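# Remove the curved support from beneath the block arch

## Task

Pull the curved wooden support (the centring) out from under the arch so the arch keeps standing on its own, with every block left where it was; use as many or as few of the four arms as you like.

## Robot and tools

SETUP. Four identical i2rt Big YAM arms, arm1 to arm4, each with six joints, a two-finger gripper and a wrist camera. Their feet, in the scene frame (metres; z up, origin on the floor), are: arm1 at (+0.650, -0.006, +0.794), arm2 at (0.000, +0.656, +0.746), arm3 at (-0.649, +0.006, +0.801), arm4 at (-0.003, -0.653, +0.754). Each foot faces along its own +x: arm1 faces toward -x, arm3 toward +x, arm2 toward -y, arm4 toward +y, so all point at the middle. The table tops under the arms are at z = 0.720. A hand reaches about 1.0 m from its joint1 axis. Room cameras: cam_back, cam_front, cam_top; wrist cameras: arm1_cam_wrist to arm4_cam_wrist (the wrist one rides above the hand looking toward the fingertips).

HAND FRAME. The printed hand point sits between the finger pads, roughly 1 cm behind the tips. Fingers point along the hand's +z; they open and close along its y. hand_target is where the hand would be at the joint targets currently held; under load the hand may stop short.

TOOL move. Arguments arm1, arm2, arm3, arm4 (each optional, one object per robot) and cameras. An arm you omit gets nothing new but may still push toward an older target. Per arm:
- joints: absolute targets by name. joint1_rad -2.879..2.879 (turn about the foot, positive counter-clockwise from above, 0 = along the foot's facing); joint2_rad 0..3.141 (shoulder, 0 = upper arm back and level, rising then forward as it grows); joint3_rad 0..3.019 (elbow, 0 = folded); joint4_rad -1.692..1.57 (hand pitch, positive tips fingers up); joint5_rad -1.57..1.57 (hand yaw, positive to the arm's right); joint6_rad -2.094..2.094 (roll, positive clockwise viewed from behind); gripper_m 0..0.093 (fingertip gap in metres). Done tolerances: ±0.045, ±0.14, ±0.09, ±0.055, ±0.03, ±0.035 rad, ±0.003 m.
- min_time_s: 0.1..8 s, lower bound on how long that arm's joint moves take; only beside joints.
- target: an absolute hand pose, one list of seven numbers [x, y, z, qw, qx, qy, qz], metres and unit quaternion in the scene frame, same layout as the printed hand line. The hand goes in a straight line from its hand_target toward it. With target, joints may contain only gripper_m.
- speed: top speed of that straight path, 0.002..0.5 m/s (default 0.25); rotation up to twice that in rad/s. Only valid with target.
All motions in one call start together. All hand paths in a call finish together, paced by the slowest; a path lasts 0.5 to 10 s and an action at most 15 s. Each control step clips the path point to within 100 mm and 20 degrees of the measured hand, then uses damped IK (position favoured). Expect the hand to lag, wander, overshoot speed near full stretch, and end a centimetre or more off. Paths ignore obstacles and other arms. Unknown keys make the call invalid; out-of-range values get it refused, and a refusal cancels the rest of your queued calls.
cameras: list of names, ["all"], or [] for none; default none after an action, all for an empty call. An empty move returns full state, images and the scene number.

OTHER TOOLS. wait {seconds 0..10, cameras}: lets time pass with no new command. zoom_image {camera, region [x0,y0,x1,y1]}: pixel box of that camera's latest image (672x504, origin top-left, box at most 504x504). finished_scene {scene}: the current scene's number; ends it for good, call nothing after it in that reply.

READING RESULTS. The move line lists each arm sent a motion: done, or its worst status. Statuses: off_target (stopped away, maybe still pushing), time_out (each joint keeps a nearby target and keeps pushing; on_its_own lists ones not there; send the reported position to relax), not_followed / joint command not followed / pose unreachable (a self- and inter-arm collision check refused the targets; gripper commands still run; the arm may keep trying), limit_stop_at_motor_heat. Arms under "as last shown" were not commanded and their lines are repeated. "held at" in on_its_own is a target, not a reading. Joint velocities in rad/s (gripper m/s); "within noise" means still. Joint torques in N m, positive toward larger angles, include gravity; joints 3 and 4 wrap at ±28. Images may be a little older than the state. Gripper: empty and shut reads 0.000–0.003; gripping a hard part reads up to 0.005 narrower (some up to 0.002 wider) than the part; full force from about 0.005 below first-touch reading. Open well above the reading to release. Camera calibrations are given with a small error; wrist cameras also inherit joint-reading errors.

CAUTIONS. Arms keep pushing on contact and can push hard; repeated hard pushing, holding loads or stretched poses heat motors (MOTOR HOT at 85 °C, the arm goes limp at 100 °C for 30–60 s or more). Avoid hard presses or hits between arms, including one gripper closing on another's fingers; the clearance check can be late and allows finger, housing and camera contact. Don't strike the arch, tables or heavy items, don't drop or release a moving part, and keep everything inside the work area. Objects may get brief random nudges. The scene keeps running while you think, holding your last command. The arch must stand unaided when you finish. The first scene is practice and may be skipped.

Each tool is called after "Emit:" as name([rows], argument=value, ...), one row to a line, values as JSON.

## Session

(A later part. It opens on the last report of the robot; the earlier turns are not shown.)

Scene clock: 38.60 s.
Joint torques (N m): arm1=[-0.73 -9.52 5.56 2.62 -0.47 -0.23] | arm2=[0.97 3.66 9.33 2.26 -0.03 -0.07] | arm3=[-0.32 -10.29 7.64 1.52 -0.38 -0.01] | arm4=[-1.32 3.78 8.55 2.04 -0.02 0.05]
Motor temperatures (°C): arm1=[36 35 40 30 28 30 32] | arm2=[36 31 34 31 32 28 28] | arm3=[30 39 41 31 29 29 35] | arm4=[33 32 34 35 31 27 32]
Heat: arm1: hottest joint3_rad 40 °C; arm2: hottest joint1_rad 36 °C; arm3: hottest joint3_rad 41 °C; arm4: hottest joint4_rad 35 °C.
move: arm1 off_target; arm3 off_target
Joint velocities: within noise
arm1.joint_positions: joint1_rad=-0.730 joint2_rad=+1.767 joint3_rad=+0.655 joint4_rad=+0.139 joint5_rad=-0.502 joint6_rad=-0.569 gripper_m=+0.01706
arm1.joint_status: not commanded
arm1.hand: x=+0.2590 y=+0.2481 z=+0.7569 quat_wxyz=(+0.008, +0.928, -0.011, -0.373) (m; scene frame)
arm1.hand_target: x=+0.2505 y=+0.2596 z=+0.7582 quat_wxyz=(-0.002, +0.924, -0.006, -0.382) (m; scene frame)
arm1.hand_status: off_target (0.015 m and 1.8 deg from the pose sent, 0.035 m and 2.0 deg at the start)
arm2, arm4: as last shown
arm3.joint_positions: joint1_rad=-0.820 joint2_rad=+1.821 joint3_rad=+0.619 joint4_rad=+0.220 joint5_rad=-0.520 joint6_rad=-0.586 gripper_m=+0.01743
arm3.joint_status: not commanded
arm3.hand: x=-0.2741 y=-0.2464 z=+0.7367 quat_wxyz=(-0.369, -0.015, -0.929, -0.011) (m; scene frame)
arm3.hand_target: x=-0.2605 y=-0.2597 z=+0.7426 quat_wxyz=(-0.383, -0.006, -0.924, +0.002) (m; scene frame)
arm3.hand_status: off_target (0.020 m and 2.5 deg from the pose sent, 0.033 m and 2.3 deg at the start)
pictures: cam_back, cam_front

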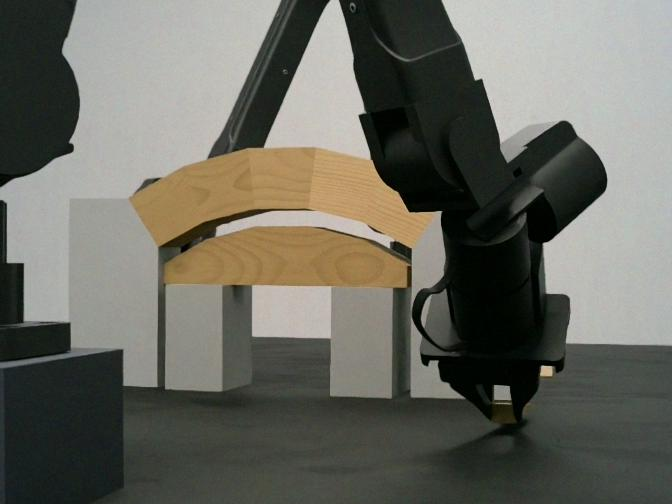

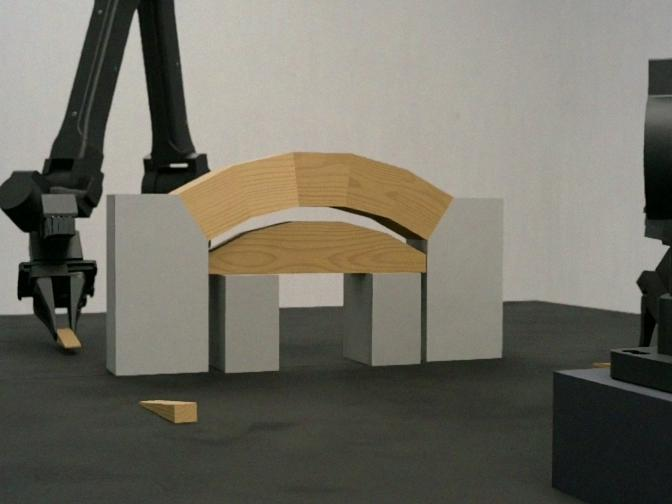

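Emit:
move(arm3={"target": [-0.26, -0.26, 0.738, 0.3827, 0.0055, 0.9239, -0.0023], "speed": 0.05}, arm1={"target": [0.25, 0.26, 0.754, 0.0023, -0.9239, 0.0055, 0.3827], "speed": 0.05})

Emit:
move(arm3={"joints": {"gripper_m": 0.045}}, arm1={"joints": {"gripper_m": 0.045}}, cameras=["arm3_cam_wrist", "arm1_cam_wrist"])

Scene clock: 39.97 s.
Joint torques (N m): arm1=[-0.91 -9.41 5.48 2.58 -0.47 -0.22] | arm2=[1.26 3.78 9.35 2.26 -0.02 -0.08] | arm3=[-0.38 -10.29 7.54 1.5 -0.36 -0.02] | arm4=[-1.14 3.96 8.47 1.92 0.01 0.05]
Motor temperatures (°C): arm1=[36 35 40 30 28 30 32] | arm2=[36 31 35 31 32 28 28] | arm3=[30 39 41 31 29 29 35] | arm4=[33 32 34 35 31 27 32]
Heat: arm1: hottest joint3_rad 40 °C; arm2: hottest joint1_rad 36 °C; arm3: hottest joint3_rad 41 °C; arm4: hottest joint4_rad 35 °C.
move: arm1 off_target; arm3 off_target
Joint velocities: within noise
arm1.joint_positions: joint1_rad=-0.730 joint2_rad=+1.777 joint3_rad=+0.655 joint4_rad=+0.152 joint5_rad=-0.502 joint6_rad=-0.569 gripper_m=+0.01706
arm1.joint_status: not commanded
arm1.hand: x=+0.2584 y=+0.2487 z=+0.7546 quat_wxyz=(+0.007, +0.927, -0.011, -0.374) (m; scene frame)
arm1.hand_target: x=+0.2504 y=+0.2597 z=+0.7543 quat_wxyz=(-0.002, +0.924, -0.005, -0.383) (m; scene frame)
arm1.hand_status: off_target (0.014 m and 1.6 deg from the pose sent, 0.015 m and 1.8 deg at the start)
arm2, arm4: as last shown
arm3.joint_positions: joint1_rad=-0.820 joint2_rad=+1.833 joint3_rad=+0.619 joint4_rad=+0.233 joint5_rad=-0.520 joint6_rad=-0.586 gripper_m=+0.01743
arm3.joint_status: not commanded
arm3.hand: x=-0.2740 y=-0.2466 z=+0.7337 quat_wxyz=(-0.370, -0.015, -0.929, -0.010) (m; scene frame)
arm3.hand_target: x=-0.2605 y=-0.2597 z=+0.7387 quat_wxyz=(-0.383, -0.006, -0.924, +0.002) (m; scene frame)
arm3.hand_status: off_target (0.020 m and 2.4 deg from the pose sent, 0.020 m and 2.5 deg at the start)
pictures: none

Scene clock: 40.60 s.
Joint torques (N m): arm1=[-0.85 -9.29 5.49 2.56 -0.45 -0.22] | arm2=[1.14 3.43 9.29 2.33 -0.02 -0.05] | arm3=[-0.32 -10.23 7.57 1.5 -0.37 -0.01] | arm4=[-1.03 3.9 8.66 2.11 0 0.05]
Motor temperatures (°C): arm1=[36 35 40 30 28 30 32] | arm2=[36 31 35 31 32 28 28] | arm3=[30 39 41 31 29 29 35] | arm4=[33 32 34 35 31 27 32]
Heat: arm1: hottest joint3_rad 40 °C; arm2: hottest joint1_rad 36 °C; arm3: hottest joint3_rad 41 °C; arm4: hottest joint4_rad 35 °C.
move: arm1 done; arm3 done
Joint velocities: within noise
arm1.joint_positions: joint1_rad=-0.730 joint2_rad=+1.777 joint3_rad=+0.655 joint4_rad=+0.153 joint5_rad=-0.502 joint6_rad=-0.569 gripper_m=+0.04486
arm1.joint_status: all done
arm1.hand: x=+0.2583 y=+0.2487 z=+0.7546 quat_wxyz=(+0.007, +0.927, -0.011, -0.374) (m; scene frame)
arm1.hand_target: x=+0.2505 y=+0.2597 z=+0.7542 quat_wxyz=(-0.002, +0.924, -0.006, -0.382) (m; scene frame)
arm1.hand_status: not commanded
arm2.joint_positions: joint1_rad=+0.031 joint2_rad=+0.603 joint3_rad=+1.457 joint4_rad=-1.387 joint5_rad=-0.263 joint6_rad=+0.761 gripper_m=+0.09396
arm2.joint_status: not commanded
arm2.hand: x=+0.0421 y=+0.4486 z=+1.3126 quat_wxyz=(-0.497, -0.768, -0.393, +0.094) (m; scene frame)
arm2.hand_target: x=+0.0421 y=+0.4516 z=+1.3209 quat_wxyz=(-0.505, -0.763, -0.391, +0.098) (m; scene frame)
arm2.hand_status: not commanded
arm3.joint_positions: joint1_rad=-0.820 joint2_rad=+1.833 joint3_rad=+0.619 joint4_rad=+0.233 joint5_rad=-0.520 joint6_rad=-0.586 gripper_m=+0.04487
arm3.joint_status: all done
arm3.hand: x=-0.2739 y=-0.2466 z=+0.7337 quat_wxyz=(-0.370, -0.015, -0.929, -0.010) (m; scene frame)
arm3.hand_target: x=-0.2605 y=-0.2597 z=+0.7387 quat_wxyz=(-0.383, -0.006, -0.924, +0.002) (m; scene frame)
arm3.hand_status: not commanded
arm4.joint_positions: joint1_rad=-0.454 joint2_rad=+0.631 joint3_rad=+1.450 joint4_rad=-1.565 joint5_rad=-0.075 joint6_rad=-0.150 gripper_m=+0.09396
arm4.joint_status: not commanded
arm4.hand: x=+0.0668 y=-0.4724 z=+1.2759 quat_wxyz=(-0.346, +0.552, -0.728, -0.214) (m; scene frame)
arm4.hand_target: x=+0.0658 y=-0.4742 z=+1.2836 quat_wxyz=(-0.354, +0.550, -0.724, -0.218) (m; scene frame)
arm4.hand_status: not commanded
pictures: arm1_cam_wrist, arm3_cam_wrist
camera_calibration:
arm1_cam_wrist: T_world_to_cam=[[0.0247586, 0.999641, -0.0102863, -0.248408], [0.988844, -0.0260004, -0.146665, -0.13518], [-0.14688, -0.00654029, -0.989133, 0.913714], [0, 0, 0, 1]] pos_world=[0.274029, 0.25078, 0.881403]
arm3_cam_wrist: T_world_to_cam=[[-0.013624, -0.999008, -0.042404, -0.218115], [-0.994635, 0.017889, -0.101884, -0.191306], [0.102542, 0.0407884, -0.993892, 0.895231], [0, 0, 0, 1]] pos_world=[-0.28505, -0.250991, 0.861022]

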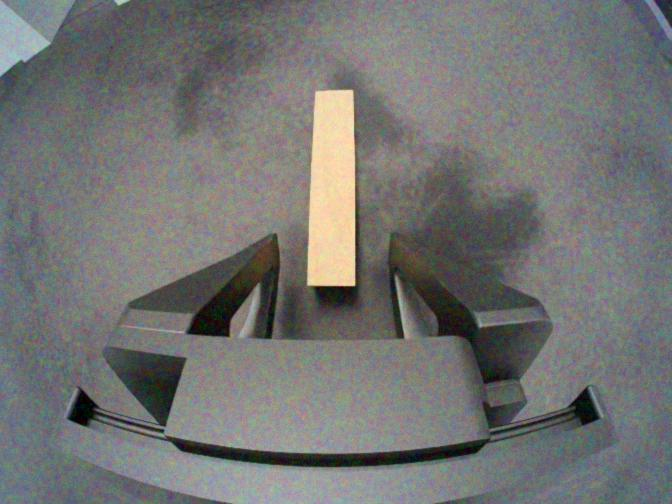

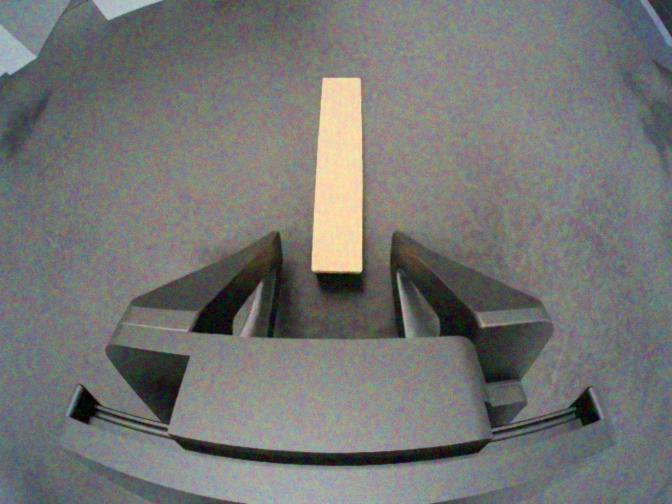

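Emit:
move(arm3={"target": [-0.30, -0.24, 0.86, 0.3827, 0.0055, 0.9239, -0.0023], "speed": 0.35, "joints": {"gripper_m": 0.088}}, arm1={"target": [0.29, 0.24, 0.86, 0.0023, -0.9239, 0.0055, 0.3827], "speed": 0.35, "joints": {"gripper_m": 0.0}})

Emit:
move(arm3={"target": [-0.21, 0.0, 0.88, 0.503, 0.503, 0.497, 0.497], "speed": 0.5}, arm1={"target": [0.11, 0.0, 0.89, 0.0037, -0.7934, 0.0048, 0.6088], "speed": 0.5}, cameras=["arm3_cam_wrist", "arm1_cam_wrist", "cam_top"])

Scene clock: 42.47 s.
Joint torques (N m): arm1=[-1.26 -8.76 5.31 0.83 -0.47 -0.25] | arm2=[1.32 3.6 9.28 2.28 -0.01 -0.07] | arm3=[-1.14 -9.47 8.57 0.43 -0.42 -0.04] | arm4=[-1.2 4.19 8.58 2.15 0.01 0.02]
Motor temperatures (°C): arm1=[36 35 40 30 28 30 32] | arm2=[36 31 35 31 32 28 28] | arm3=[30 39 41 31 29 29 35] | arm4=[33 32 34 35 31 27 32]
Heat: arm1: hottest joint3_rad 40 °C; arm2: hottest joint1_rad 36 °C; arm3: hottest joint3_rad 41 °C; arm4: hottest joint4_rad 35 °C.
move: arm1 done; arm3 done
Joint velocities: within noise
arm1.joint_positions: joint1_rad=-0.762 joint2_rad=+1.418 joint3_rad=+0.637 joint4_rad=-0.169 joint5_rad=-0.525 joint6_rad=-0.604 gripper_m=+0.00012
arm1.joint_status: all done
arm1.hand: x=+0.2835 y=+0.2388 z=+0.8615 quat_wxyz=(-0.003, +0.922, -0.004, -0.387) (m; scene frame)
arm1.hand_target: x=+0.2899 y=+0.2399 z=+0.8600 quat_wxyz=(-0.002, +0.924, -0.006, -0.383) (m; scene frame)
arm1.hand_status: done (0.007 m and 0.6 deg from the pose sent, 0.110 m and 1.6 deg at the start)
arm2, arm4: as last shown
arm3.joint_positions: joint1_rad=-0.856 joint2_rad=+1.409 joint3_rad=+0.594 joint4_rad=-0.164 joint5_rad=-0.546 joint6_rad=-0.628 gripper_m=+0.08792
arm3.joint_status: all done
arm3.hand: x=-0.2999 y=-0.2345 z=+0.8524 quat_wxyz=(-0.378, -0.008, -0.926, -0.004) (m; scene frame)
arm3.hand_target: x=-0.3001 y=-0.2399 z=+0.8598 quat_wxyz=(-0.383, -0.006, -0.924, +0.002) (m; scene frame)
arm3.hand_status: done (0.009 m and 1.0 deg from the pose sent, 0.129 m and 2.4 deg at the start)
pictures: none

Scene clock: 45.50 s.
Joint torques (N m): arm1=[0.38 -8.06 6.87 3.58 0.11 0.03] | arm2=[0.97 3.72 9.37 2.24 -0.01 -0.06] | arm3=[0.73 -7.59 2.1 2.26 0.29 0.06] | arm4=[-1.32 3.96 8.7 2.1 -0.02 0.04]
Motor temperatures (°C): arm1=[36 35 40 30 28 30 32] | arm2=[35 31 35 31 32 28 28] | arm3=[30 39 40 31 29 29 34] | arm4=[33 32 34 35 31 27 32]
Heat: arm1: hottest joint3_rad 40 °C; arm2: hottest joint1_rad 35 °C; arm3: hottest joint3_rad 40 °C; arm4: hottest joint4_rad 35 °C.
move: arm1 off_target; arm3 off_target
Joint velocities: within noise
arm1.joint_positions: joint1_rad=+0.002 joint2_rad=+1.650 joint3_rad=+0.534 joint4_rad=+0.812 joint5_rad=-0.007 joint6_rad=-0.004 gripper_m=+0.00012
arm1.joint_status: not commanded
arm1.hand: x=+0.1269 y=+0.0048 z=+0.8816 quat_wxyz=(-0.009, +0.805, -0.003, -0.593) (m; scene frame)
arm1.hand_target: x=+0.1109 y=-0.0002 z=+0.8903 quat_wxyz=(-0.003, +0.793, -0.005, -0.609) (m; scene frame)
arm1.hand_status: off_target (0.019 m and 2.3 deg from the pose sent, 0.297 m and 29.5 deg at the start)
arm2, arm4: as last shown
arm3.joint_positions: joint1_rad=-0.064 joint2_rad=+1.854 joint3_rad=+0.272 joint4_rad=+1.536 joint5_rad=-0.007 joint6_rad=+1.568 gripper_m=+0.08792
arm3.joint_status: not commanded
arm3.hand: x=-0.2123 y=-0.0040 z=+0.8792 quat_wxyz=(-0.493, -0.516, -0.511, -0.479) (m; scene frame)
arm3.hand_target: x=-0.2099 y=+0.0000 z=+0.8805 quat_wxyz=(-0.493, -0.513, -0.507, -0.487) (m; scene frame)
arm3.hand_status: off_target (0.005 m and 3.2 deg from the pose sent, 0.253 m and 98.0 deg at the start; pose on its path clipped on 25 of 91 steps; a joint's target at an end of its range on 28 of 91 steps)
pictures: arm1_cam_wrist, arm3_cam_wrist, cam_top
camera_calibration:
arm1_cam_wrist: T_world_to_cam=[[0.0293782, 0.999463, 0.014493, -0.0225061], [0.795443, -0.0145959, -0.605852, 0.43638], [-0.605316, 0.0293272, -0.795445, 0.905658], [0, 0, 0, 1]] pos_world=[0.201755, 0.0023029, 0.98511]
arm3_cam_wrist: T_world_to_cam=[[-0.0403203, -0.00412153, -0.999178, 0.870767], [-0.594296, 0.803981, 0.0206656, -0.139202], [0.803235, 0.594641, -0.0348662, 0.331412], [0, 0, 0, 1]] pos_world=[-0.313819, -0.0815666, 0.884484]

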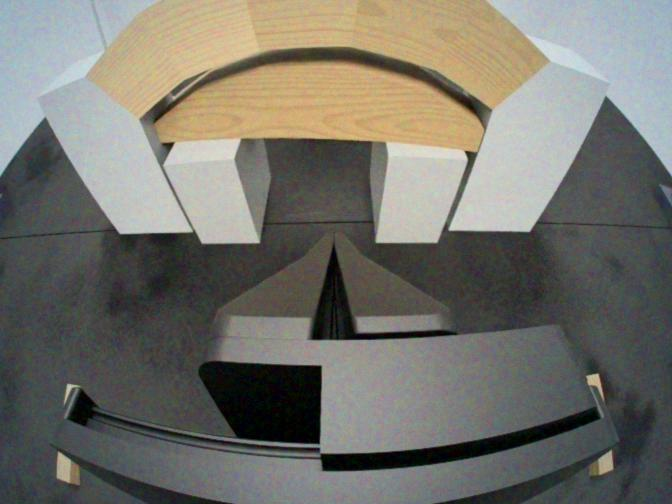

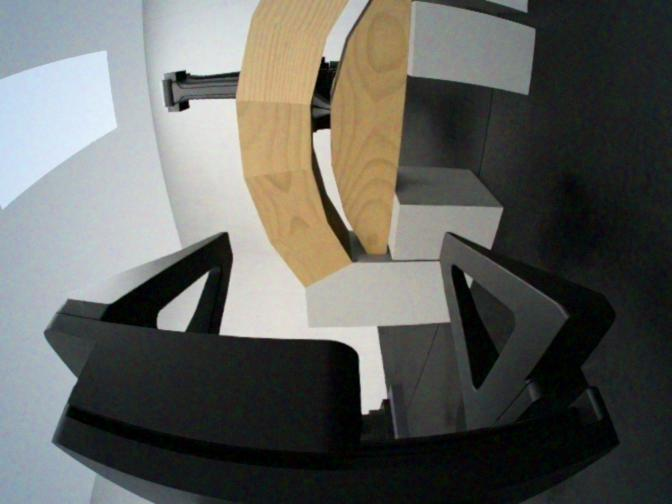

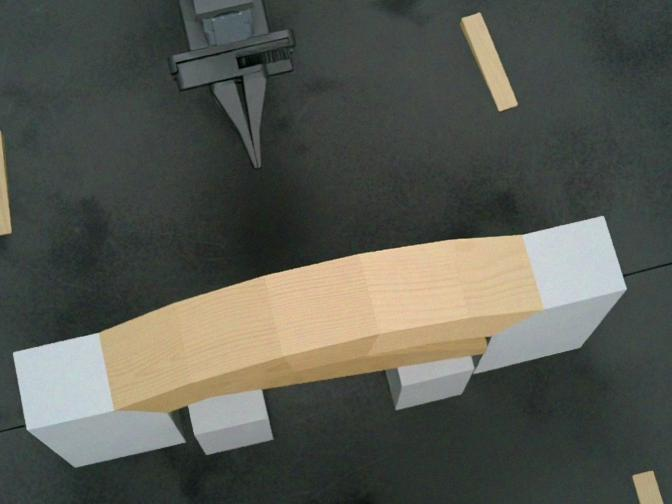

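Emit:
zoom_image(camera="arm1_cam_wrist", region=[130, 40, 510, 260])

Scaled by 1.326 from the camera's 672x504 image, which has a finer 960x720 frame.

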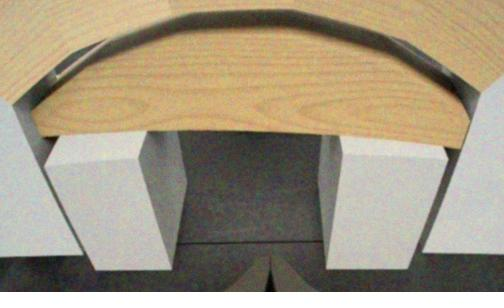

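Emit:
move(arm1={"target": [-0.006, 0.037, 0.877, 0.0037, -0.7934, 0.0048, 0.6088], "speed": 0.2}, arm3={"target": [-0.15, 0.0, 0.856, 0.503, 0.503, 0.497, 0.497], "speed": 0.2}, cameras=["arm3_cam_wrist", "arm1_cam_wrist"])

Scene clock: 48.87 s.
Joint torques (N m): arm1=[-1.26 -12.45 8.02 1.72 -0.13 -0.17] | arm2=[1.2 3.78 9.35 2.3 -0.01 -0.06] | arm3=[0.5 -9.7 3.12 2.26 0.27 0.08] | arm4=[-0.91 3.84 8.68 1.95 -0.02 0.03]
Motor temperatures (°C): arm1=[36 35 40 30 28 30 32] | arm2=[35 31 35 31 32 28 28] | arm3=[30 39 40 31 29 29 34] | arm4=[33 32 35 35 31 27 32]
Heat: arm1: hottest joint3_rad 40 °C; arm2: hottest joint1_rad 35 °C; arm3: hottest joint3_rad 40 °C; arm4: hottest joint3_rad 35 °C.
move: arm1 off_target; arm3 off_target
Joint velocities: within noise
arm1.joint_positions: joint1_rad=-0.050 joint2_rad=+1.877 joint3_rad=+0.866 joint4_rad=+0.745 joint5_rad=-0.070 joint6_rad=-0.004 gripper_m=+0.00012
arm1.joint_status: not commanded
arm1.hand: x=+0.0091 y=+0.0300 z=+0.8797 quat_wxyz=(+0.000, +0.793, -0.005, -0.609) (m; scene frame)
arm1.hand_target: x=-0.0050 y=+0.0369 z=+0.8773 quat_wxyz=(-0.004, +0.793, -0.005, -0.609) (m; scene frame)
arm1.hand_status: off_target (0.017 m and 0.5 deg from the pose sent, 0.137 m and 2.3 deg at the start)
arm2, arm4: as last shown
arm3.joint_positions: joint1_rad=-0.060 joint2_rad=+2.003 joint3_rad=+0.440 joint4_rad=+1.536 joint5_rad=-0.003 joint6_rad=+1.568 gripper_m=+0.08792
arm3.joint_status: not commanded
arm3.hand: x=-0.1556 y=-0.0044 z=+0.8543 quat_wxyz=(-0.498, -0.511, -0.506, -0.484) (m; scene frame)
arm3.hand_target: x=-0.1501 y=+0.0001 z=+0.8561 quat_wxyz=(-0.500, -0.506, -0.500, -0.494) (m; scene frame)
arm3.hand_status: off_target (0.007 m and 2.1 deg from the pose sent, 0.067 m and 3.2 deg at the start; a joint's target at an end of its range on 39 of 40 steps)
pictures: arm1_cam_wrist, arm3_cam_wrist
camera_calibration:
arm1_cam_wrist: T_world_to_cam=[[0.0202372, 0.999793, -0.00226926, -0.0292978], [0.770912, -0.0170495, -0.636713, 0.556703], [-0.63662, 0.0111359, -0.771098, 0.81161], [0, 0, 0, 1]] pos_world=[0.0881104, 0.0297453, 0.980224]
arm3_cam_wrist: T_world_to_cam=[[-0.0208893, -0.00431424, -0.999772, 0.851647], [-0.594677, 0.803915, 0.00895612, -0.0947362], [0.803693, 0.594729, -0.0193588, 0.272058], [0, 0, 0, 1]] pos_world=[-0.257199, -0.0819669, 0.857568]

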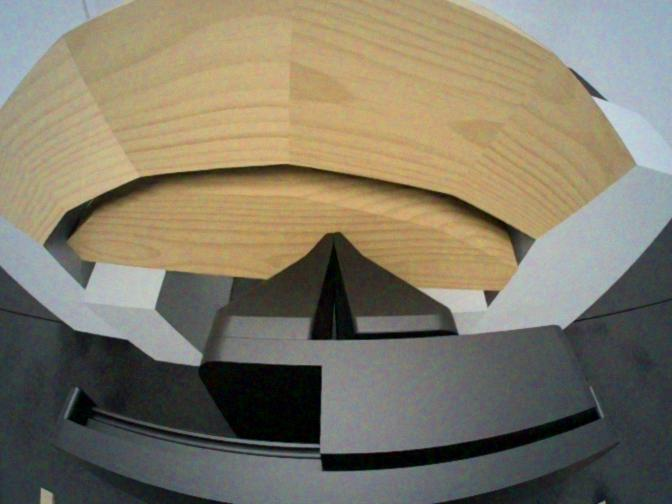

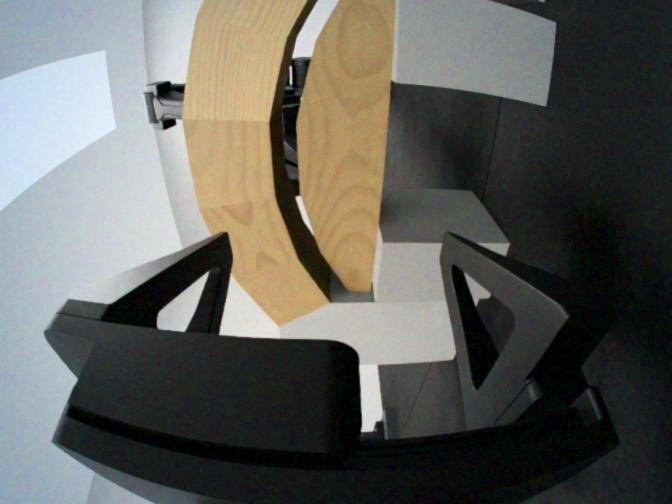

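Emit:
move(arm1={"target":[-0.0240,0.0420,0.8680,0.0037,-0.7934,0.0048,0.6088],"speed":0.06}, cameras=["arm1_cam_wrist","cam_top","arm3_cam_wrist"])

Scene clock: 51.63 s.
Joint torques (N m): arm1=[-1.38 -13.16 8.77 1.81 0.01 -0.2] | arm2=[1.08 3.6 9.29 2.29 -0.01 -0.06] | arm3=[0.56 -9.58 3.14 2.24 0.29 0.1] | arm4=[-1.32 3.96 8.57 2.1 0 0.05]
Motor temperatures (°C): arm1=[36 35 40 30 28 30 32] | arm2=[35 31 35 31 32 28 28] | arm3=[30 39 40 31 29 29 34] | arm4=[33 32 35 35 31 27 32]
Heat: arm1: hottest joint3_rad 40 °C; arm2: hottest joint1_rad 35 °C; arm3: hottest joint3_rad 40 °C; arm4: hottest joint3_rad 35 °C.
move: arm1 off_target
Joint velocities: within noise
arm1.joint_positions: joint1_rad=-0.053 joint2_rad=+1.927 joint3_rad=+0.909 joint4_rad=+0.738 joint5_rad=-0.080 joint6_rad=-0.004 gripper_m=+0.00012
arm1.joint_status: not commanded
arm1.hand: x=-0.0042 y=+0.0313 z=+0.8649 quat_wxyz=(+0.004, +0.798, -0.003, -0.603) (m; scene frame)
arm1.hand_target: x=-0.0224 y=+0.0421 z=+0.8684 quat_wxyz=(-0.004, +0.793, -0.005, -0.609) (m; scene frame)
arm1.hand_status: off_target (0.023 m and 1.2 deg from the pose sent, 0.037 m and 0.5 deg at the start)
arm2, arm3, arm4: as last shown
pictures: arm1_cam_wrist, arm3_cam_wrist, cam_top
camera_calibration:
arm1_cam_wrist: T_world_to_cam=[[0.0136133, 0.999889, -0.00598753, -0.0272712], [0.780794, -0.0143708, -0.624623, 0.547111], [-0.62464, 0.00382818, -0.780903, 0.800468], [0, 0, 0, 1]] pos_world=[0.0731948, 0.0320663, 0.966663]
arm3_cam_wrist: T_world_to_cam=[[-0.0208893, -0.00431424, -0.999772, 0.851647], [-0.594677, 0.803915, 0.00895612, -0.0947362], [0.803693, 0.594729, -0.0193588, 0.272058], [0, 0, 0, 1]] pos_world=[-0.257199, -0.0819669, 0.857568]

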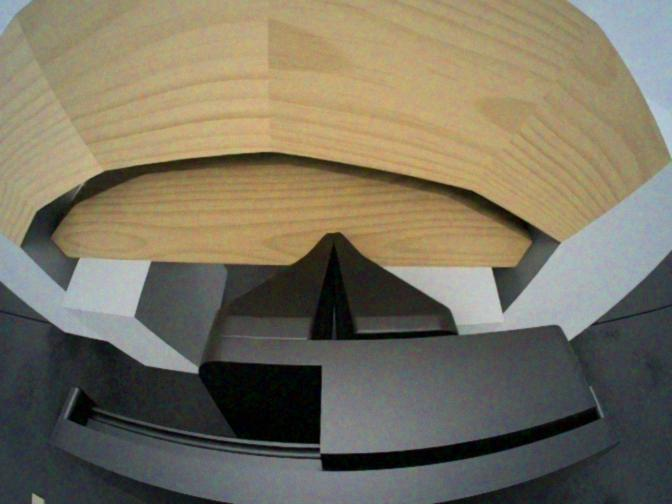

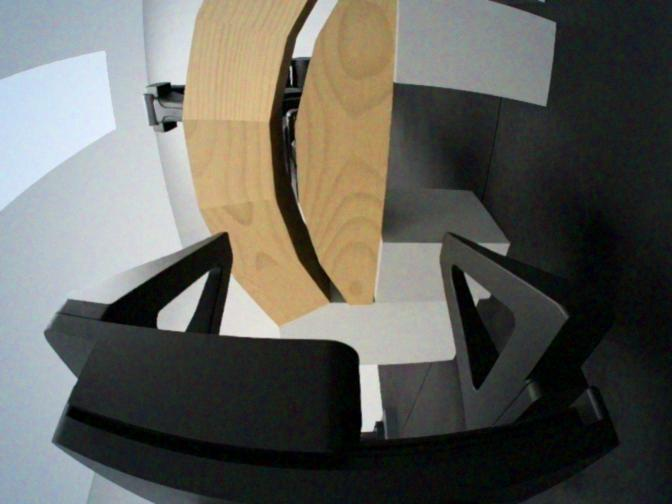

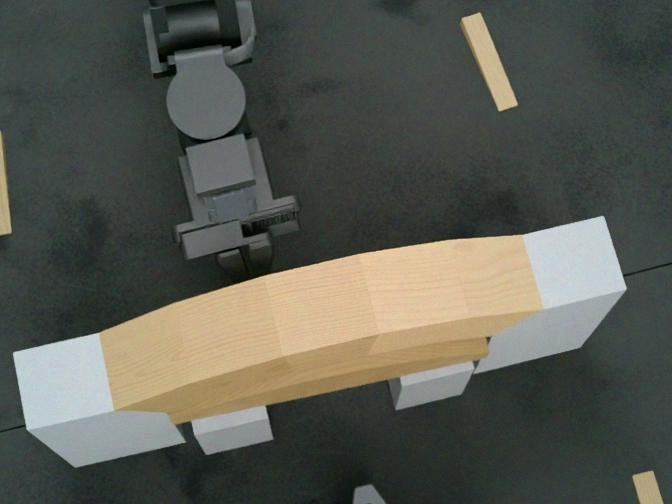

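Emit:
zoom_image(camera="cam_top", region=[100, 220, 604, 480])

Emit:
zoom_image(camera="arm1_cam_wrist", region=[20, 130, 524, 400])

Scaled by 1.000.

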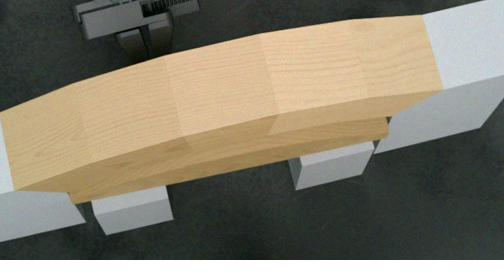

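Scaled by 1.000.

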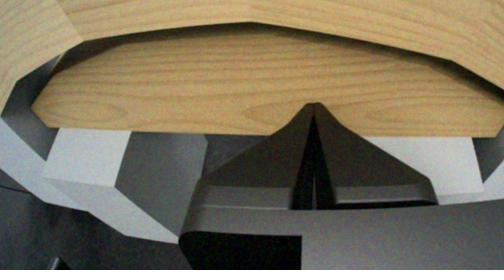

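Emit:
zoom_image(camera="cam_top", region=[160, 390, 290, 470])

Emit:
zoom_image(camera="cam_top", region=[370, 325, 500, 425])

Scaled by 3.877 from the camera's 672x504 image, which has a finer 960x720 frame.

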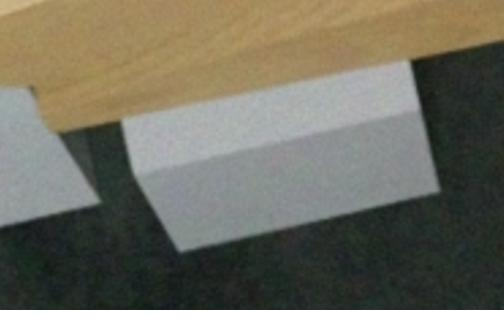

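Scaled by 3.877 from the camera's 672x504 image, which has a finer 960x720 frame.

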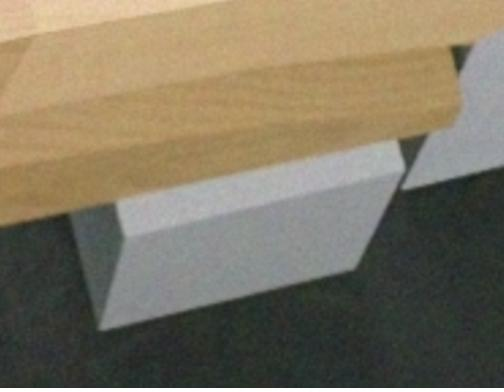

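Emit:
move(arm1={"target":[-0.0330,0.0470,0.8700,0.0037,-0.7934,0.0048,0.6088],"speed":0.06}, cameras=["arm1_cam_wrist","cam_top","arm3_cam_wrist"])

Emit:
zoom_image(camera="cam_top", region=[160, 390, 290, 470])

Emit:
zoom_image(camera="cam_top", region=[370, 325, 500, 425])

Scene clock: 56.50 s.
Joint torques (N m): arm1=[-1.85 -13.16 9.5 1.78 0 -0.2] | arm2=[1.14 3.66 9.39 2.26 -0.02 -0.06] | arm3=[0.56 -9.58 3.17 2.21 0.29 0.09] | arm4=[-1.49 3.96 8.58 2 -0.03 0.01]
Motor temperatures (°C): arm1=[36 35 41 30 28 30 32] | arm2=[35 31 35 31 32 28 28] | arm3=[30 39 39 31 29 29 34] | arm4=[33 32 35 35 31 27 32]
Heat: arm1: hottest joint3_rad 41 °C; arm2: hottest joint1_rad 35 °C; arm3: hottest joint2_rad 39 °C; arm4: hottest joint3_rad 35 °C.
move: arm1 off_target
Joint velocities: within noise
arm1.joint_positions: joint1_rad=-0.057 joint2_rad=+1.933 joint3_rad=+0.928 joint4_rad=+0.720 joint5_rad=-0.088 joint6_rad=-0.006 gripper_m=+0.00012
arm1.joint_status: not commanded
arm1.hand: x=-0.0099 y=+0.0328 z=+0.8652 quat_wxyz=(+0.005, +0.799, -0.002, -0.601) (m; scene frame)
arm1.hand_target: x=-0.0308 y=+0.0470 z=+0.8707 quat_wxyz=(-0.004, +0.793, -0.005, -0.609) (m; scene frame)
arm1.hand_status: off_target (0.028 m and 1.5 deg from the pose sent, 0.033 m and 1.2 deg at the start)
arm2, arm3, arm4: as last shown
pictures: arm1_cam_wrist, arm3_cam_wrist, cam_top
camera_calibration:
arm1_cam_wrist: T_world_to_cam=[[0.00953676, 0.999936, -0.00612564, -0.0285873], [0.783847, -0.0112792, -0.620852, 0.548468], [-0.620881, 0.00111935, -0.783904, 0.799885], [0, 0, 0, 1]] pos_world=[0.0669909, 0.0338764, 0.967375]
arm3_cam_wrist: T_world_to_cam=[[-0.0208893, -0.00431424, -0.999772, 0.851647], [-0.594677, 0.803915, 0.00895612, -0.0947362], [0.803693, 0.594729, -0.0193588, 0.272058], [0, 0, 0, 1]] pos_world=[-0.257199, -0.0819669, 0.857568]

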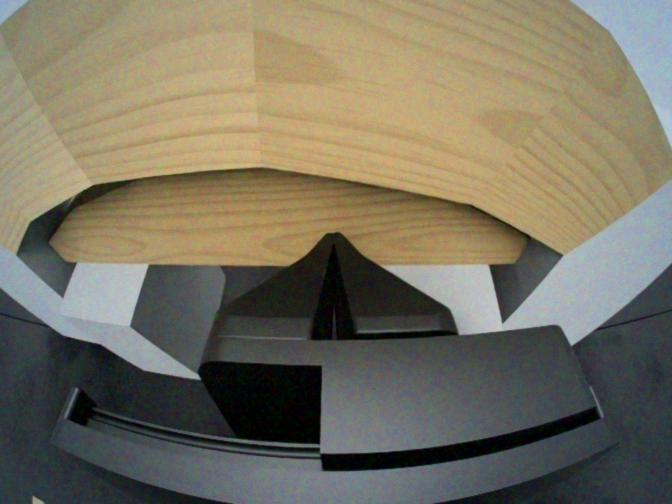

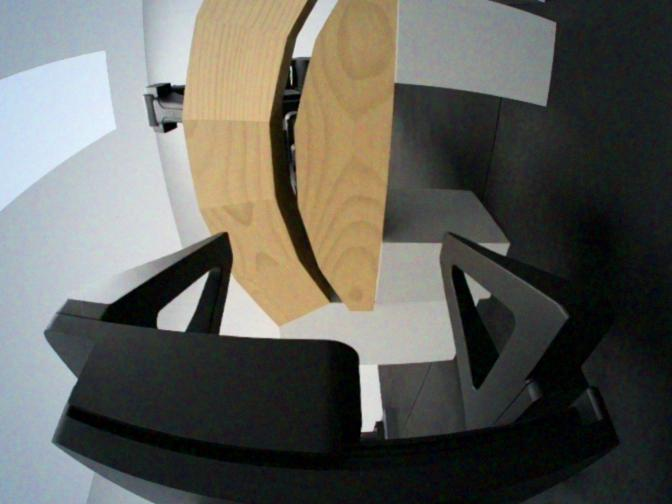

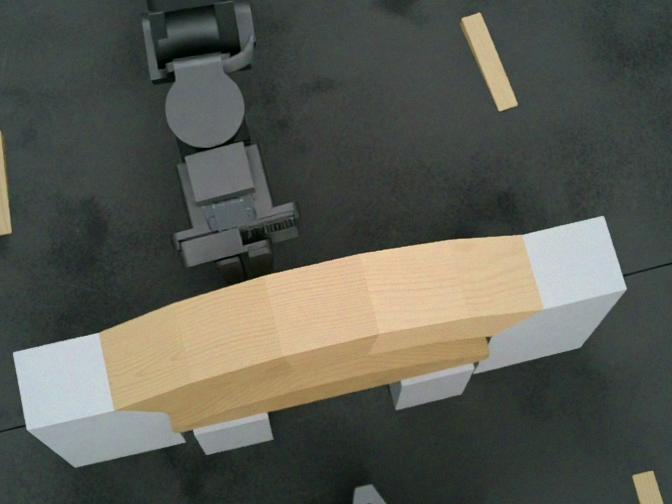

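Scaled by 3.877 from the camera's 672x504 image, which has a finer 960x720 frame.

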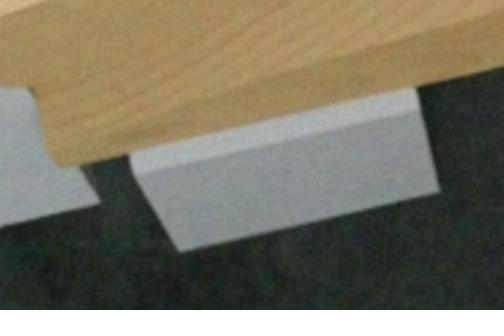

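Scaled by 3.877 from the camera's 672x504 image, which has a finer 960x720 frame.

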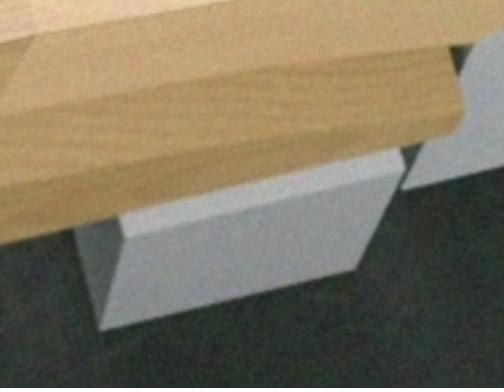

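Emit:
move(arm1={"target":[0.0080,0.0200,0.8700,0.0037,-0.7934,0.0048,0.6088],"speed":0.1}, cameras=[])

Emit:
move(arm1={"target":[0.0060,-0.0120,0.8690,0.0037,-0.7934,0.0048,0.6088],"speed":0.1}, cameras=["arm1_cam_wrist"])

Scene clock: 58.13 s.
Joint torques (N m): arm1=[0.15 -17.03 3.88 3.54 0.1 -0.06] | arm2=[1.2 3.72 9.35 2.32 -0.02 -0.06] | arm3=[0.56 -9.7 3.15 2.25 0.28 0.09] | arm4=[-1.32 3.9 8.61 2.17 0 0.05]
Motor temperatures (°C): arm1=[36 35 41 30 28 30 32] | arm2=[35 31 35 31 32 28 28] | arm3=[30 39 39 31 29 29 34] | arm4=[33 32 35 35 31 27 32]
Heat: arm1: hottest joint3_rad 41 °C; arm2: hottest joint1_rad 35 °C; arm3: hottest joint2_rad 39 °C; arm4: hottest joint3_rad 35 °C.
move: arm1 off_target
Joint velocities: within noise
arm1.joint_positions: joint1_rad=-0.038 joint2_rad=+1.924 joint3_rad=+0.878 joint4_rad=+0.744 joint5_rad=-0.044 joint6_rad=-0.006 gripper_m=+0.00012
arm1.joint_status: not commanded
arm1.hand: x=+0.0071 y=+0.0267 z=+0.8546 quat_wxyz=(-0.006, +0.804, -0.007, -0.594) (m; scene frame)
arm1.hand_target: x=+0.0079 y=+0.0202 z=+0.8697 quat_wxyz=(-0.004, +0.793, -0.005, -0.609) (m; scene frame)
arm1.hand_status: off_target (0.017 m and 2.1 deg from the pose sent, 0.023 m and 1.6 deg at the start)
arm2, arm3, arm4: as last shown
pictures: none
No camera images: "cameras" was empty.

Scene clock: 59.23 s.
Joint torques (N m): arm1=[0.15 -16.62 4.18 3.54 0.11 0.02] | arm2=[1.2 3.66 9.32 2.3 -0.01 -0.06] | arm3=[0.5 -9.64 3.19 2.24 0.28 0.09] | arm4=[-1.32 4.07 8.57 2.09 -0.01 0.02]
Motor temperatures (°C): arm1=[36 35 40 30 28 30 32] | arm2=[35 31 35 31 32 28 28] | arm3=[30 39 39 31 29 29 34] | arm4=[33 32 35 35 31 27 32]
Heat: arm1: hottest joint3_rad 40 °C; arm2: hottest joint1_rad 35 °C; arm3: hottest joint2_rad 39 °C; arm4: hottest joint3_rad 35 °C.
move: arm1 off_target
Joint velocities: within noise
arm1.joint_positions: joint1_rad=+0.033 joint2_rad=+1.924 joint3_rad=+0.878 joint4_rad=+0.744 joint5_rad=+0.021 joint6_rad=+0.004 gripper_m=+0.00012
arm1.joint_status: not commanded
arm1.hand: x=+0.0061 y=-0.0074 z=+0.8543 quat_wxyz=(-0.009, +0.804, -0.002, -0.594) (m; scene frame)
arm1.hand_target: x=+0.0059 y=-0.0120 z=+0.8688 quat_wxyz=(-0.004, +0.793, -0.005, -0.609) (m; scene frame)
arm1.hand_status: off_target (0.015 m and 2.2 deg from the pose sent, 0.041 m and 2.1 deg at the start)
arm2, arm3, arm4: as last shown
pictures: arm1_cam_wrist
camera_calibration:
arm1_cam_wrist: T_world_to_cam=[[0.0265082, 0.999524, 0.0157635, -0.0073609], [0.794558, -0.0114981, -0.607079, 0.516804], [-0.606609, 0.0286176, -0.794485, 0.810397], [0, 0, 0, 1]] pos_world=[0.0811584, -0.00989199, 0.957705]

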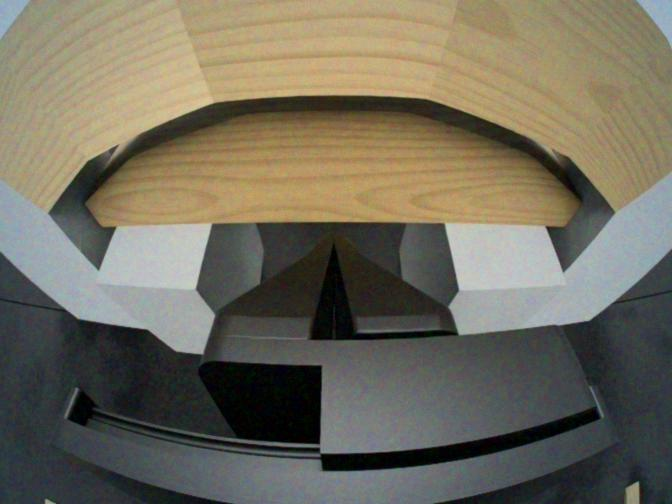

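Emit:
move(arm1={"target":[-0.0250,-0.0150,0.8740,0.0037,-0.7934,0.0048,0.6088],"speed":0.1}, cameras=[])

Emit:
move(arm1={"target":[-0.0470,-0.0160,0.8720,0.0037,-0.7934,0.0048,0.6088],"speed":0.06}, cameras=["arm1_cam_wrist","cam_top","arm3_cam_wrist"])

Emit:
zoom_image(camera="cam_top", region=[160, 390, 290, 470])

Emit:
zoom_image(camera="cam_top", region=[370, 325, 500, 425])

Scene clock: 60.57 s.
Joint torques (N m): arm1=[0.56 -14.27 7.91 1.66 0.12 0.04] | arm2=[1.2 3.9 9.36 2.3 -0.01 -0.06] | arm3=[0.62 -9.7 3.11 2.22 0.28 0.09] | arm4=[-0.97 4.01 8.76 2.06 0 0]
Motor temperatures (°C): arm1=[36 35 40 30 28 30 31] | arm2=[35 31 35 31 32 28 28] | arm3=[30 39 39 31 29 29 34] | arm4=[33 32 35 35 31 27 32]
Heat: arm1: hottest joint3_rad 40 °C; arm2: hottest joint1_rad 35 °C; arm3: hottest joint2_rad 39 °C; arm4: hottest joint3_rad 35 °C.
move: arm1 off_target
Joint velocities: within noise
arm1.joint_positions: joint1_rad=+0.033 joint2_rad=+1.924 joint3_rad=+0.921 joint4_rad=+0.727 joint5_rad=+0.026 joint6_rad=+0.005 gripper_m=+0.00012
arm1.joint_status: not commanded
arm1.hand: x=-0.0100 y=-0.0068 z=+0.8695 quat_wxyz=(-0.010, +0.796, -0.004, -0.605) (m; scene frame)
arm1.hand_target: x=-0.0242 y=-0.0152 z=+0.8743 quat_wxyz=(-0.004, +0.793, -0.005, -0.609) (m; scene frame)
arm1.hand_status: off_target (0.018 m and 0.9 deg from the pose sent, 0.038 m and 2.2 deg at the start)
arm2.joint_positions: joint1_rad=+0.031 joint2_rad=+0.603 joint3_rad=+1.457 joint4_rad=-1.387 joint5_rad=-0.263 joint6_rad=+0.761 gripper_m=+0.09396
arm2.joint_status: not commanded
arm2.hand: x=+0.0421 y=+0.4486 z=+1.3126 quat_wxyz=(-0.497, -0.768, -0.393, +0.094) (m; scene frame)
arm2.hand_target: x=+0.0421 y=+0.4516 z=+1.3209 quat_wxyz=(-0.505, -0.763, -0.391, +0.098) (m; scene frame)
arm2.hand_status: not commanded
arm3: as last shown
arm4.joint_positions: joint1_rad=-0.454 joint2_rad=+0.631 joint3_rad=+1.450 joint4_rad=-1.565 joint5_rad=-0.075 joint6_rad=-0.150 gripper_m=+0.09396
arm4.joint_status: not commanded
arm4.hand: x=+0.0668 y=-0.4724 z=+1.2759 quat_wxyz=(-0.346, +0.552, -0.728, -0.214) (m; scene frame)
arm4.hand_target: x=+0.0658 y=-0.4742 z=+1.2836 quat_wxyz=(-0.354, +0.550, -0.724, -0.218) (m; scene frame)
arm4.hand_status: not commanded
pictures: none
No camera images: "cameras" was empty.

Scene clock: 61.90 s.
Joint torques (N m): arm1=[0.56 -13.86 8.79 1.83 0.08 0.04] | arm2=[1.32 3.72 9.31 2.33 -0.03 -0.06] | arm3=[0.44 -9.64 3.14 2.19 0.28 0.09] | arm4=[-0.97 3.55 8.62 2.07 0 0]
Motor temperatures (°C): arm1=[36 35 41 30 28 30 31] | arm2=[35 31 35 31 32 28 28] | arm3=[30 39 39 31 29 29 34] | arm4=[33 32 35 35 31 27 32]
Heat: arm1: hottest joint3_rad 41 °C; arm2: hottest joint1_rad 35 °C; arm3: hottest joint2_rad 39 °C; arm4: hottest joint3_rad 35 °C.
move: arm1 off_target
Joint velocities: within noise
arm1.joint_positions: joint1_rad=+0.033 joint2_rad=+1.949 joint3_rad=+0.979 joint4_rad=+0.696 joint5_rad=+0.028 joint6_rad=+0.006 gripper_m=+0.00012
arm1.joint_status: not commanded
arm1.hand: x=-0.0289 y=-0.0069 z=+0.8723 quat_wxyz=(-0.011, +0.796, -0.005, -0.606) (m; scene frame)
arm1.hand_target: x=-0.0456 y=-0.0161 z=+0.8721 quat_wxyz=(-0.004, +0.793, -0.005, -0.609) (m; scene frame)
arm1.hand_status: off_target (0.020 m and 0.9 deg from the pose sent, 0.038 m and 0.9 deg at the start)
arm2, arm3, arm4: as last shown
pictures: arm1_cam_wrist, arm3_cam_wrist, cam_top
camera_calibration:
arm1_cam_wrist: T_world_to_cam=[[0.0337927, 0.999318, 0.0148668, -0.00622935], [0.776458, -0.0168849, -0.629942, 0.574924], [-0.629262, 0.0328309, -0.7765, 0.787089], [0, 0, 0, 1]] pos_world=[0.0490913, -0.00990822, 0.973436]
arm3_cam_wrist: T_world_to_cam=[[-0.0208893, -0.00431424, -0.999772, 0.851647], [-0.594677, 0.803915, 0.00895612, -0.0947362], [0.803693, 0.594729, -0.0193588, 0.272058], [0, 0, 0, 1]] pos_world=[-0.257199, -0.0819669, 0.857568]

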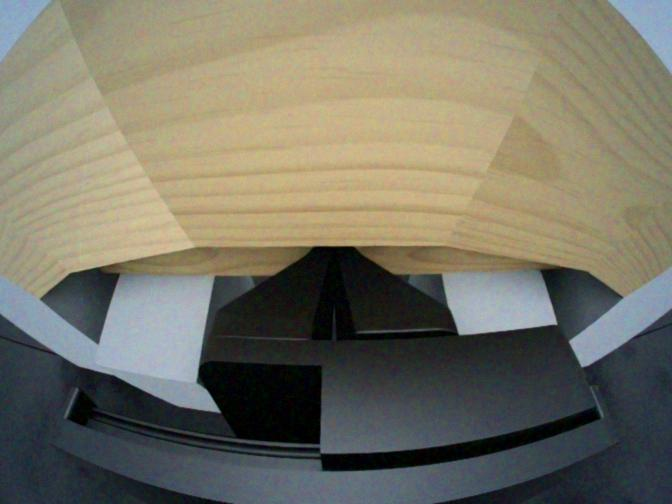

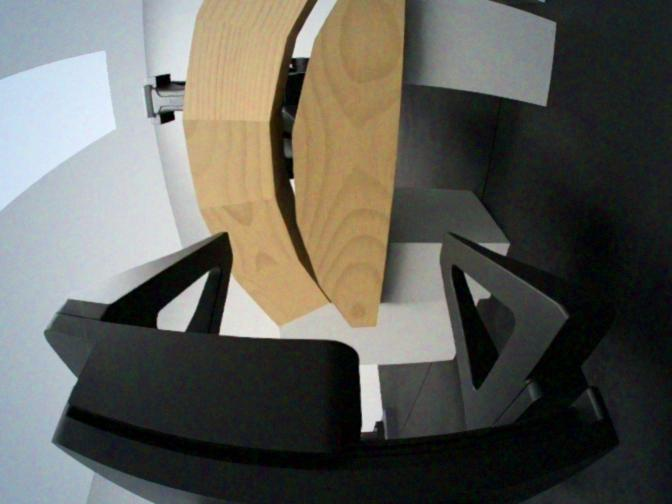

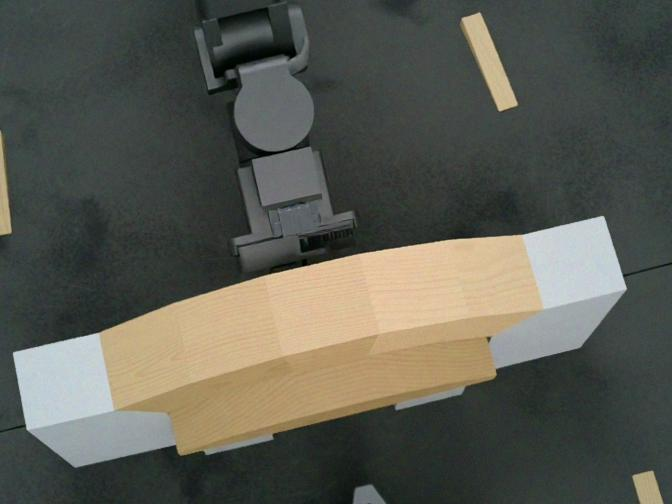

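Scaled by 3.877 from the camera's 672x504 image, which has a finer 960x720 frame.

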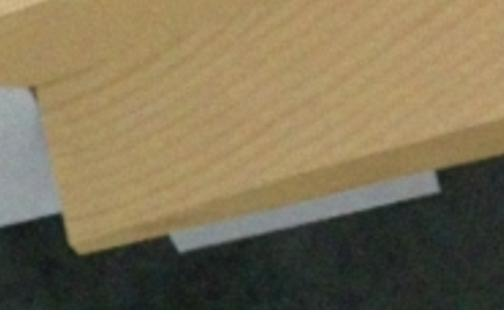

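Scaled by 3.877 from the camera's 672x504 image, which has a finer 960x720 frame.

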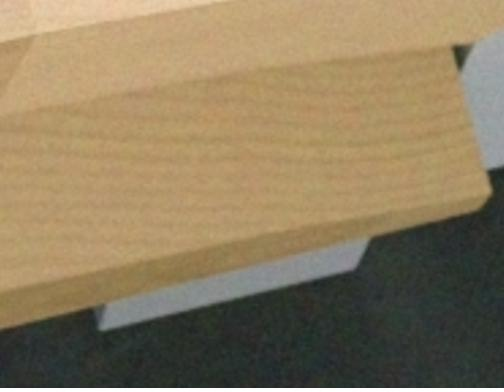

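Emit:
move(arm1={"target":[0.0600,-0.0160,0.8800,0.0037,-0.7934,0.0048,0.6088],"speed":0.15}, arm3={"target":[-0.0560,-0.0060,0.8450,0.503,0.503,0.497,0.497],"speed":0.12,"joints":{"gripper_m":0.088}}, cameras=["arm3_cam_wrist","cam_top","cam_back"])

Scene clock: 63.83 s.
Joint torques (N m): arm1=[0.62 -14.74 3.59 3.56 0.11 0.03] | arm2=[1.14 3.78 9.31 2.26 -0.01 -0.06] | arm3=[-0.32 -12.4 5.6 1.03 -0.02 0.09] | arm4=[-1.44 3.9 8.46 2 -0.01 0]
Motor temperatures (°C): arm1=[36 35 41 30 28 30 31] | arm2=[35 31 36 31 32 28 28] | arm3=[30 39 38 31 29 29 34] | arm4=[33 32 35 35 31 27 32]
Heat: arm1: hottest joint3_rad 41 °C; arm2: hottest joint3_rad 36 °C; arm3: hottest joint2_rad 39 °C; arm4: hottest joint3_rad 35 °C.
move: arm1 off_target; arm3 done
Joint velocities: within noise
arm1.joint_positions: joint1_rad=+0.038 joint2_rad=+1.812 joint3_rad=+0.724 joint4_rad=+0.786 joint5_rad=+0.031 joint6_rad=+0.007 gripper_m=+0.00012
arm1.joint_status: not commanded
arm1.hand: x=+0.0583 y=-0.0083 z=+0.8663 quat_wxyz=(-0.010, +0.804, -0.004, -0.594) (m; scene frame)
arm1.hand_target: x=+0.0600 y=-0.0160 z=+0.8798 quat_wxyz=(-0.003, +0.793, -0.005, -0.609) (m; scene frame)
arm1.hand_status: off_target (0.016 m and 2.2 deg from the pose sent, 0.090 m and 0.9 deg at the start)
arm2, arm4: as last shown
arm3.joint_positions: joint1_rad=-0.060 joint2_rad=+2.087 joint3_rad=+0.696 joint4_rad=+1.398 joint5_rad=-0.007 joint6_rad=+1.568 gripper_m=+0.08792
arm3.joint_status: all done
arm3.hand: x=-0.0645 y=-0.0056 z=+0.8492 quat_wxyz=(-0.506, -0.501, -0.499, -0.494) (m; scene frame)
arm3.hand_target: x=-0.0563 y=-0.0059 z=+0.8452 quat_wxyz=(-0.503, -0.503, -0.497, -0.497) (m; scene frame)
arm3.hand_status: done (0.009 m and 0.6 deg from the pose sent, 0.100 m and 2.1 deg at the start)
pictures: arm3_cam_wrist, cam_back, cam_top
camera_calibration:
arm3_cam_wrist: T_world_to_cam=[[0.0145493, -0.00496576, -0.999882, 0.850839], [-0.598172, 0.801267, -0.0126834, -0.0213358], [0.801236, 0.598286, 0.00868752, 0.175488], [0, 0, 0, 1]] pos_world=[-0.165749, -0.083671, 0.848943]

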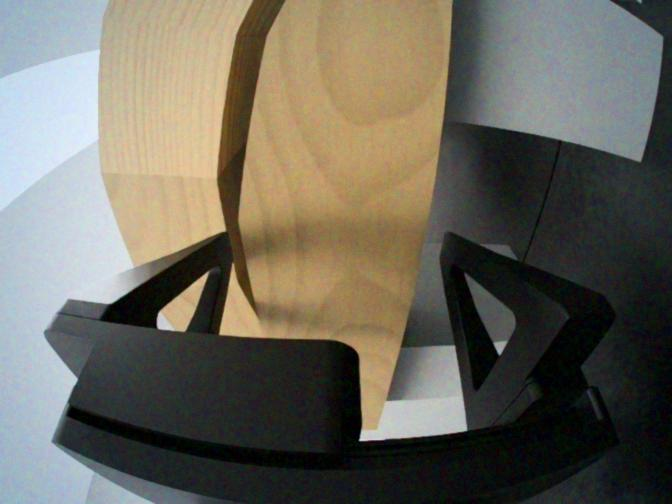

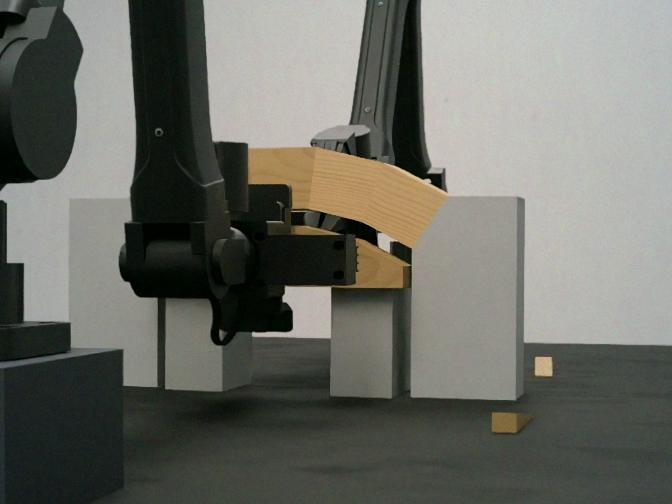

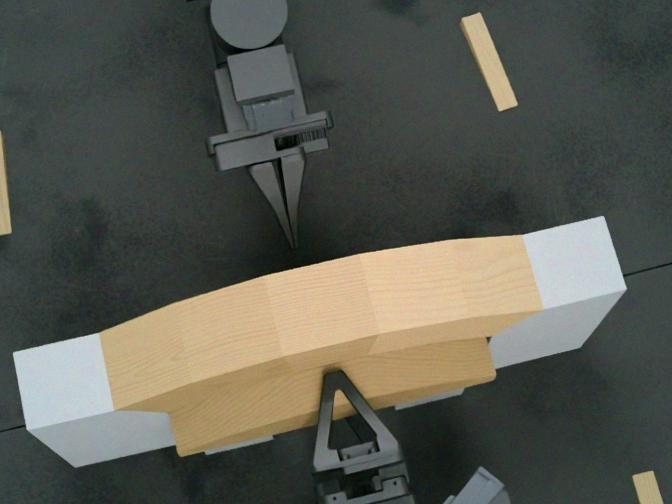

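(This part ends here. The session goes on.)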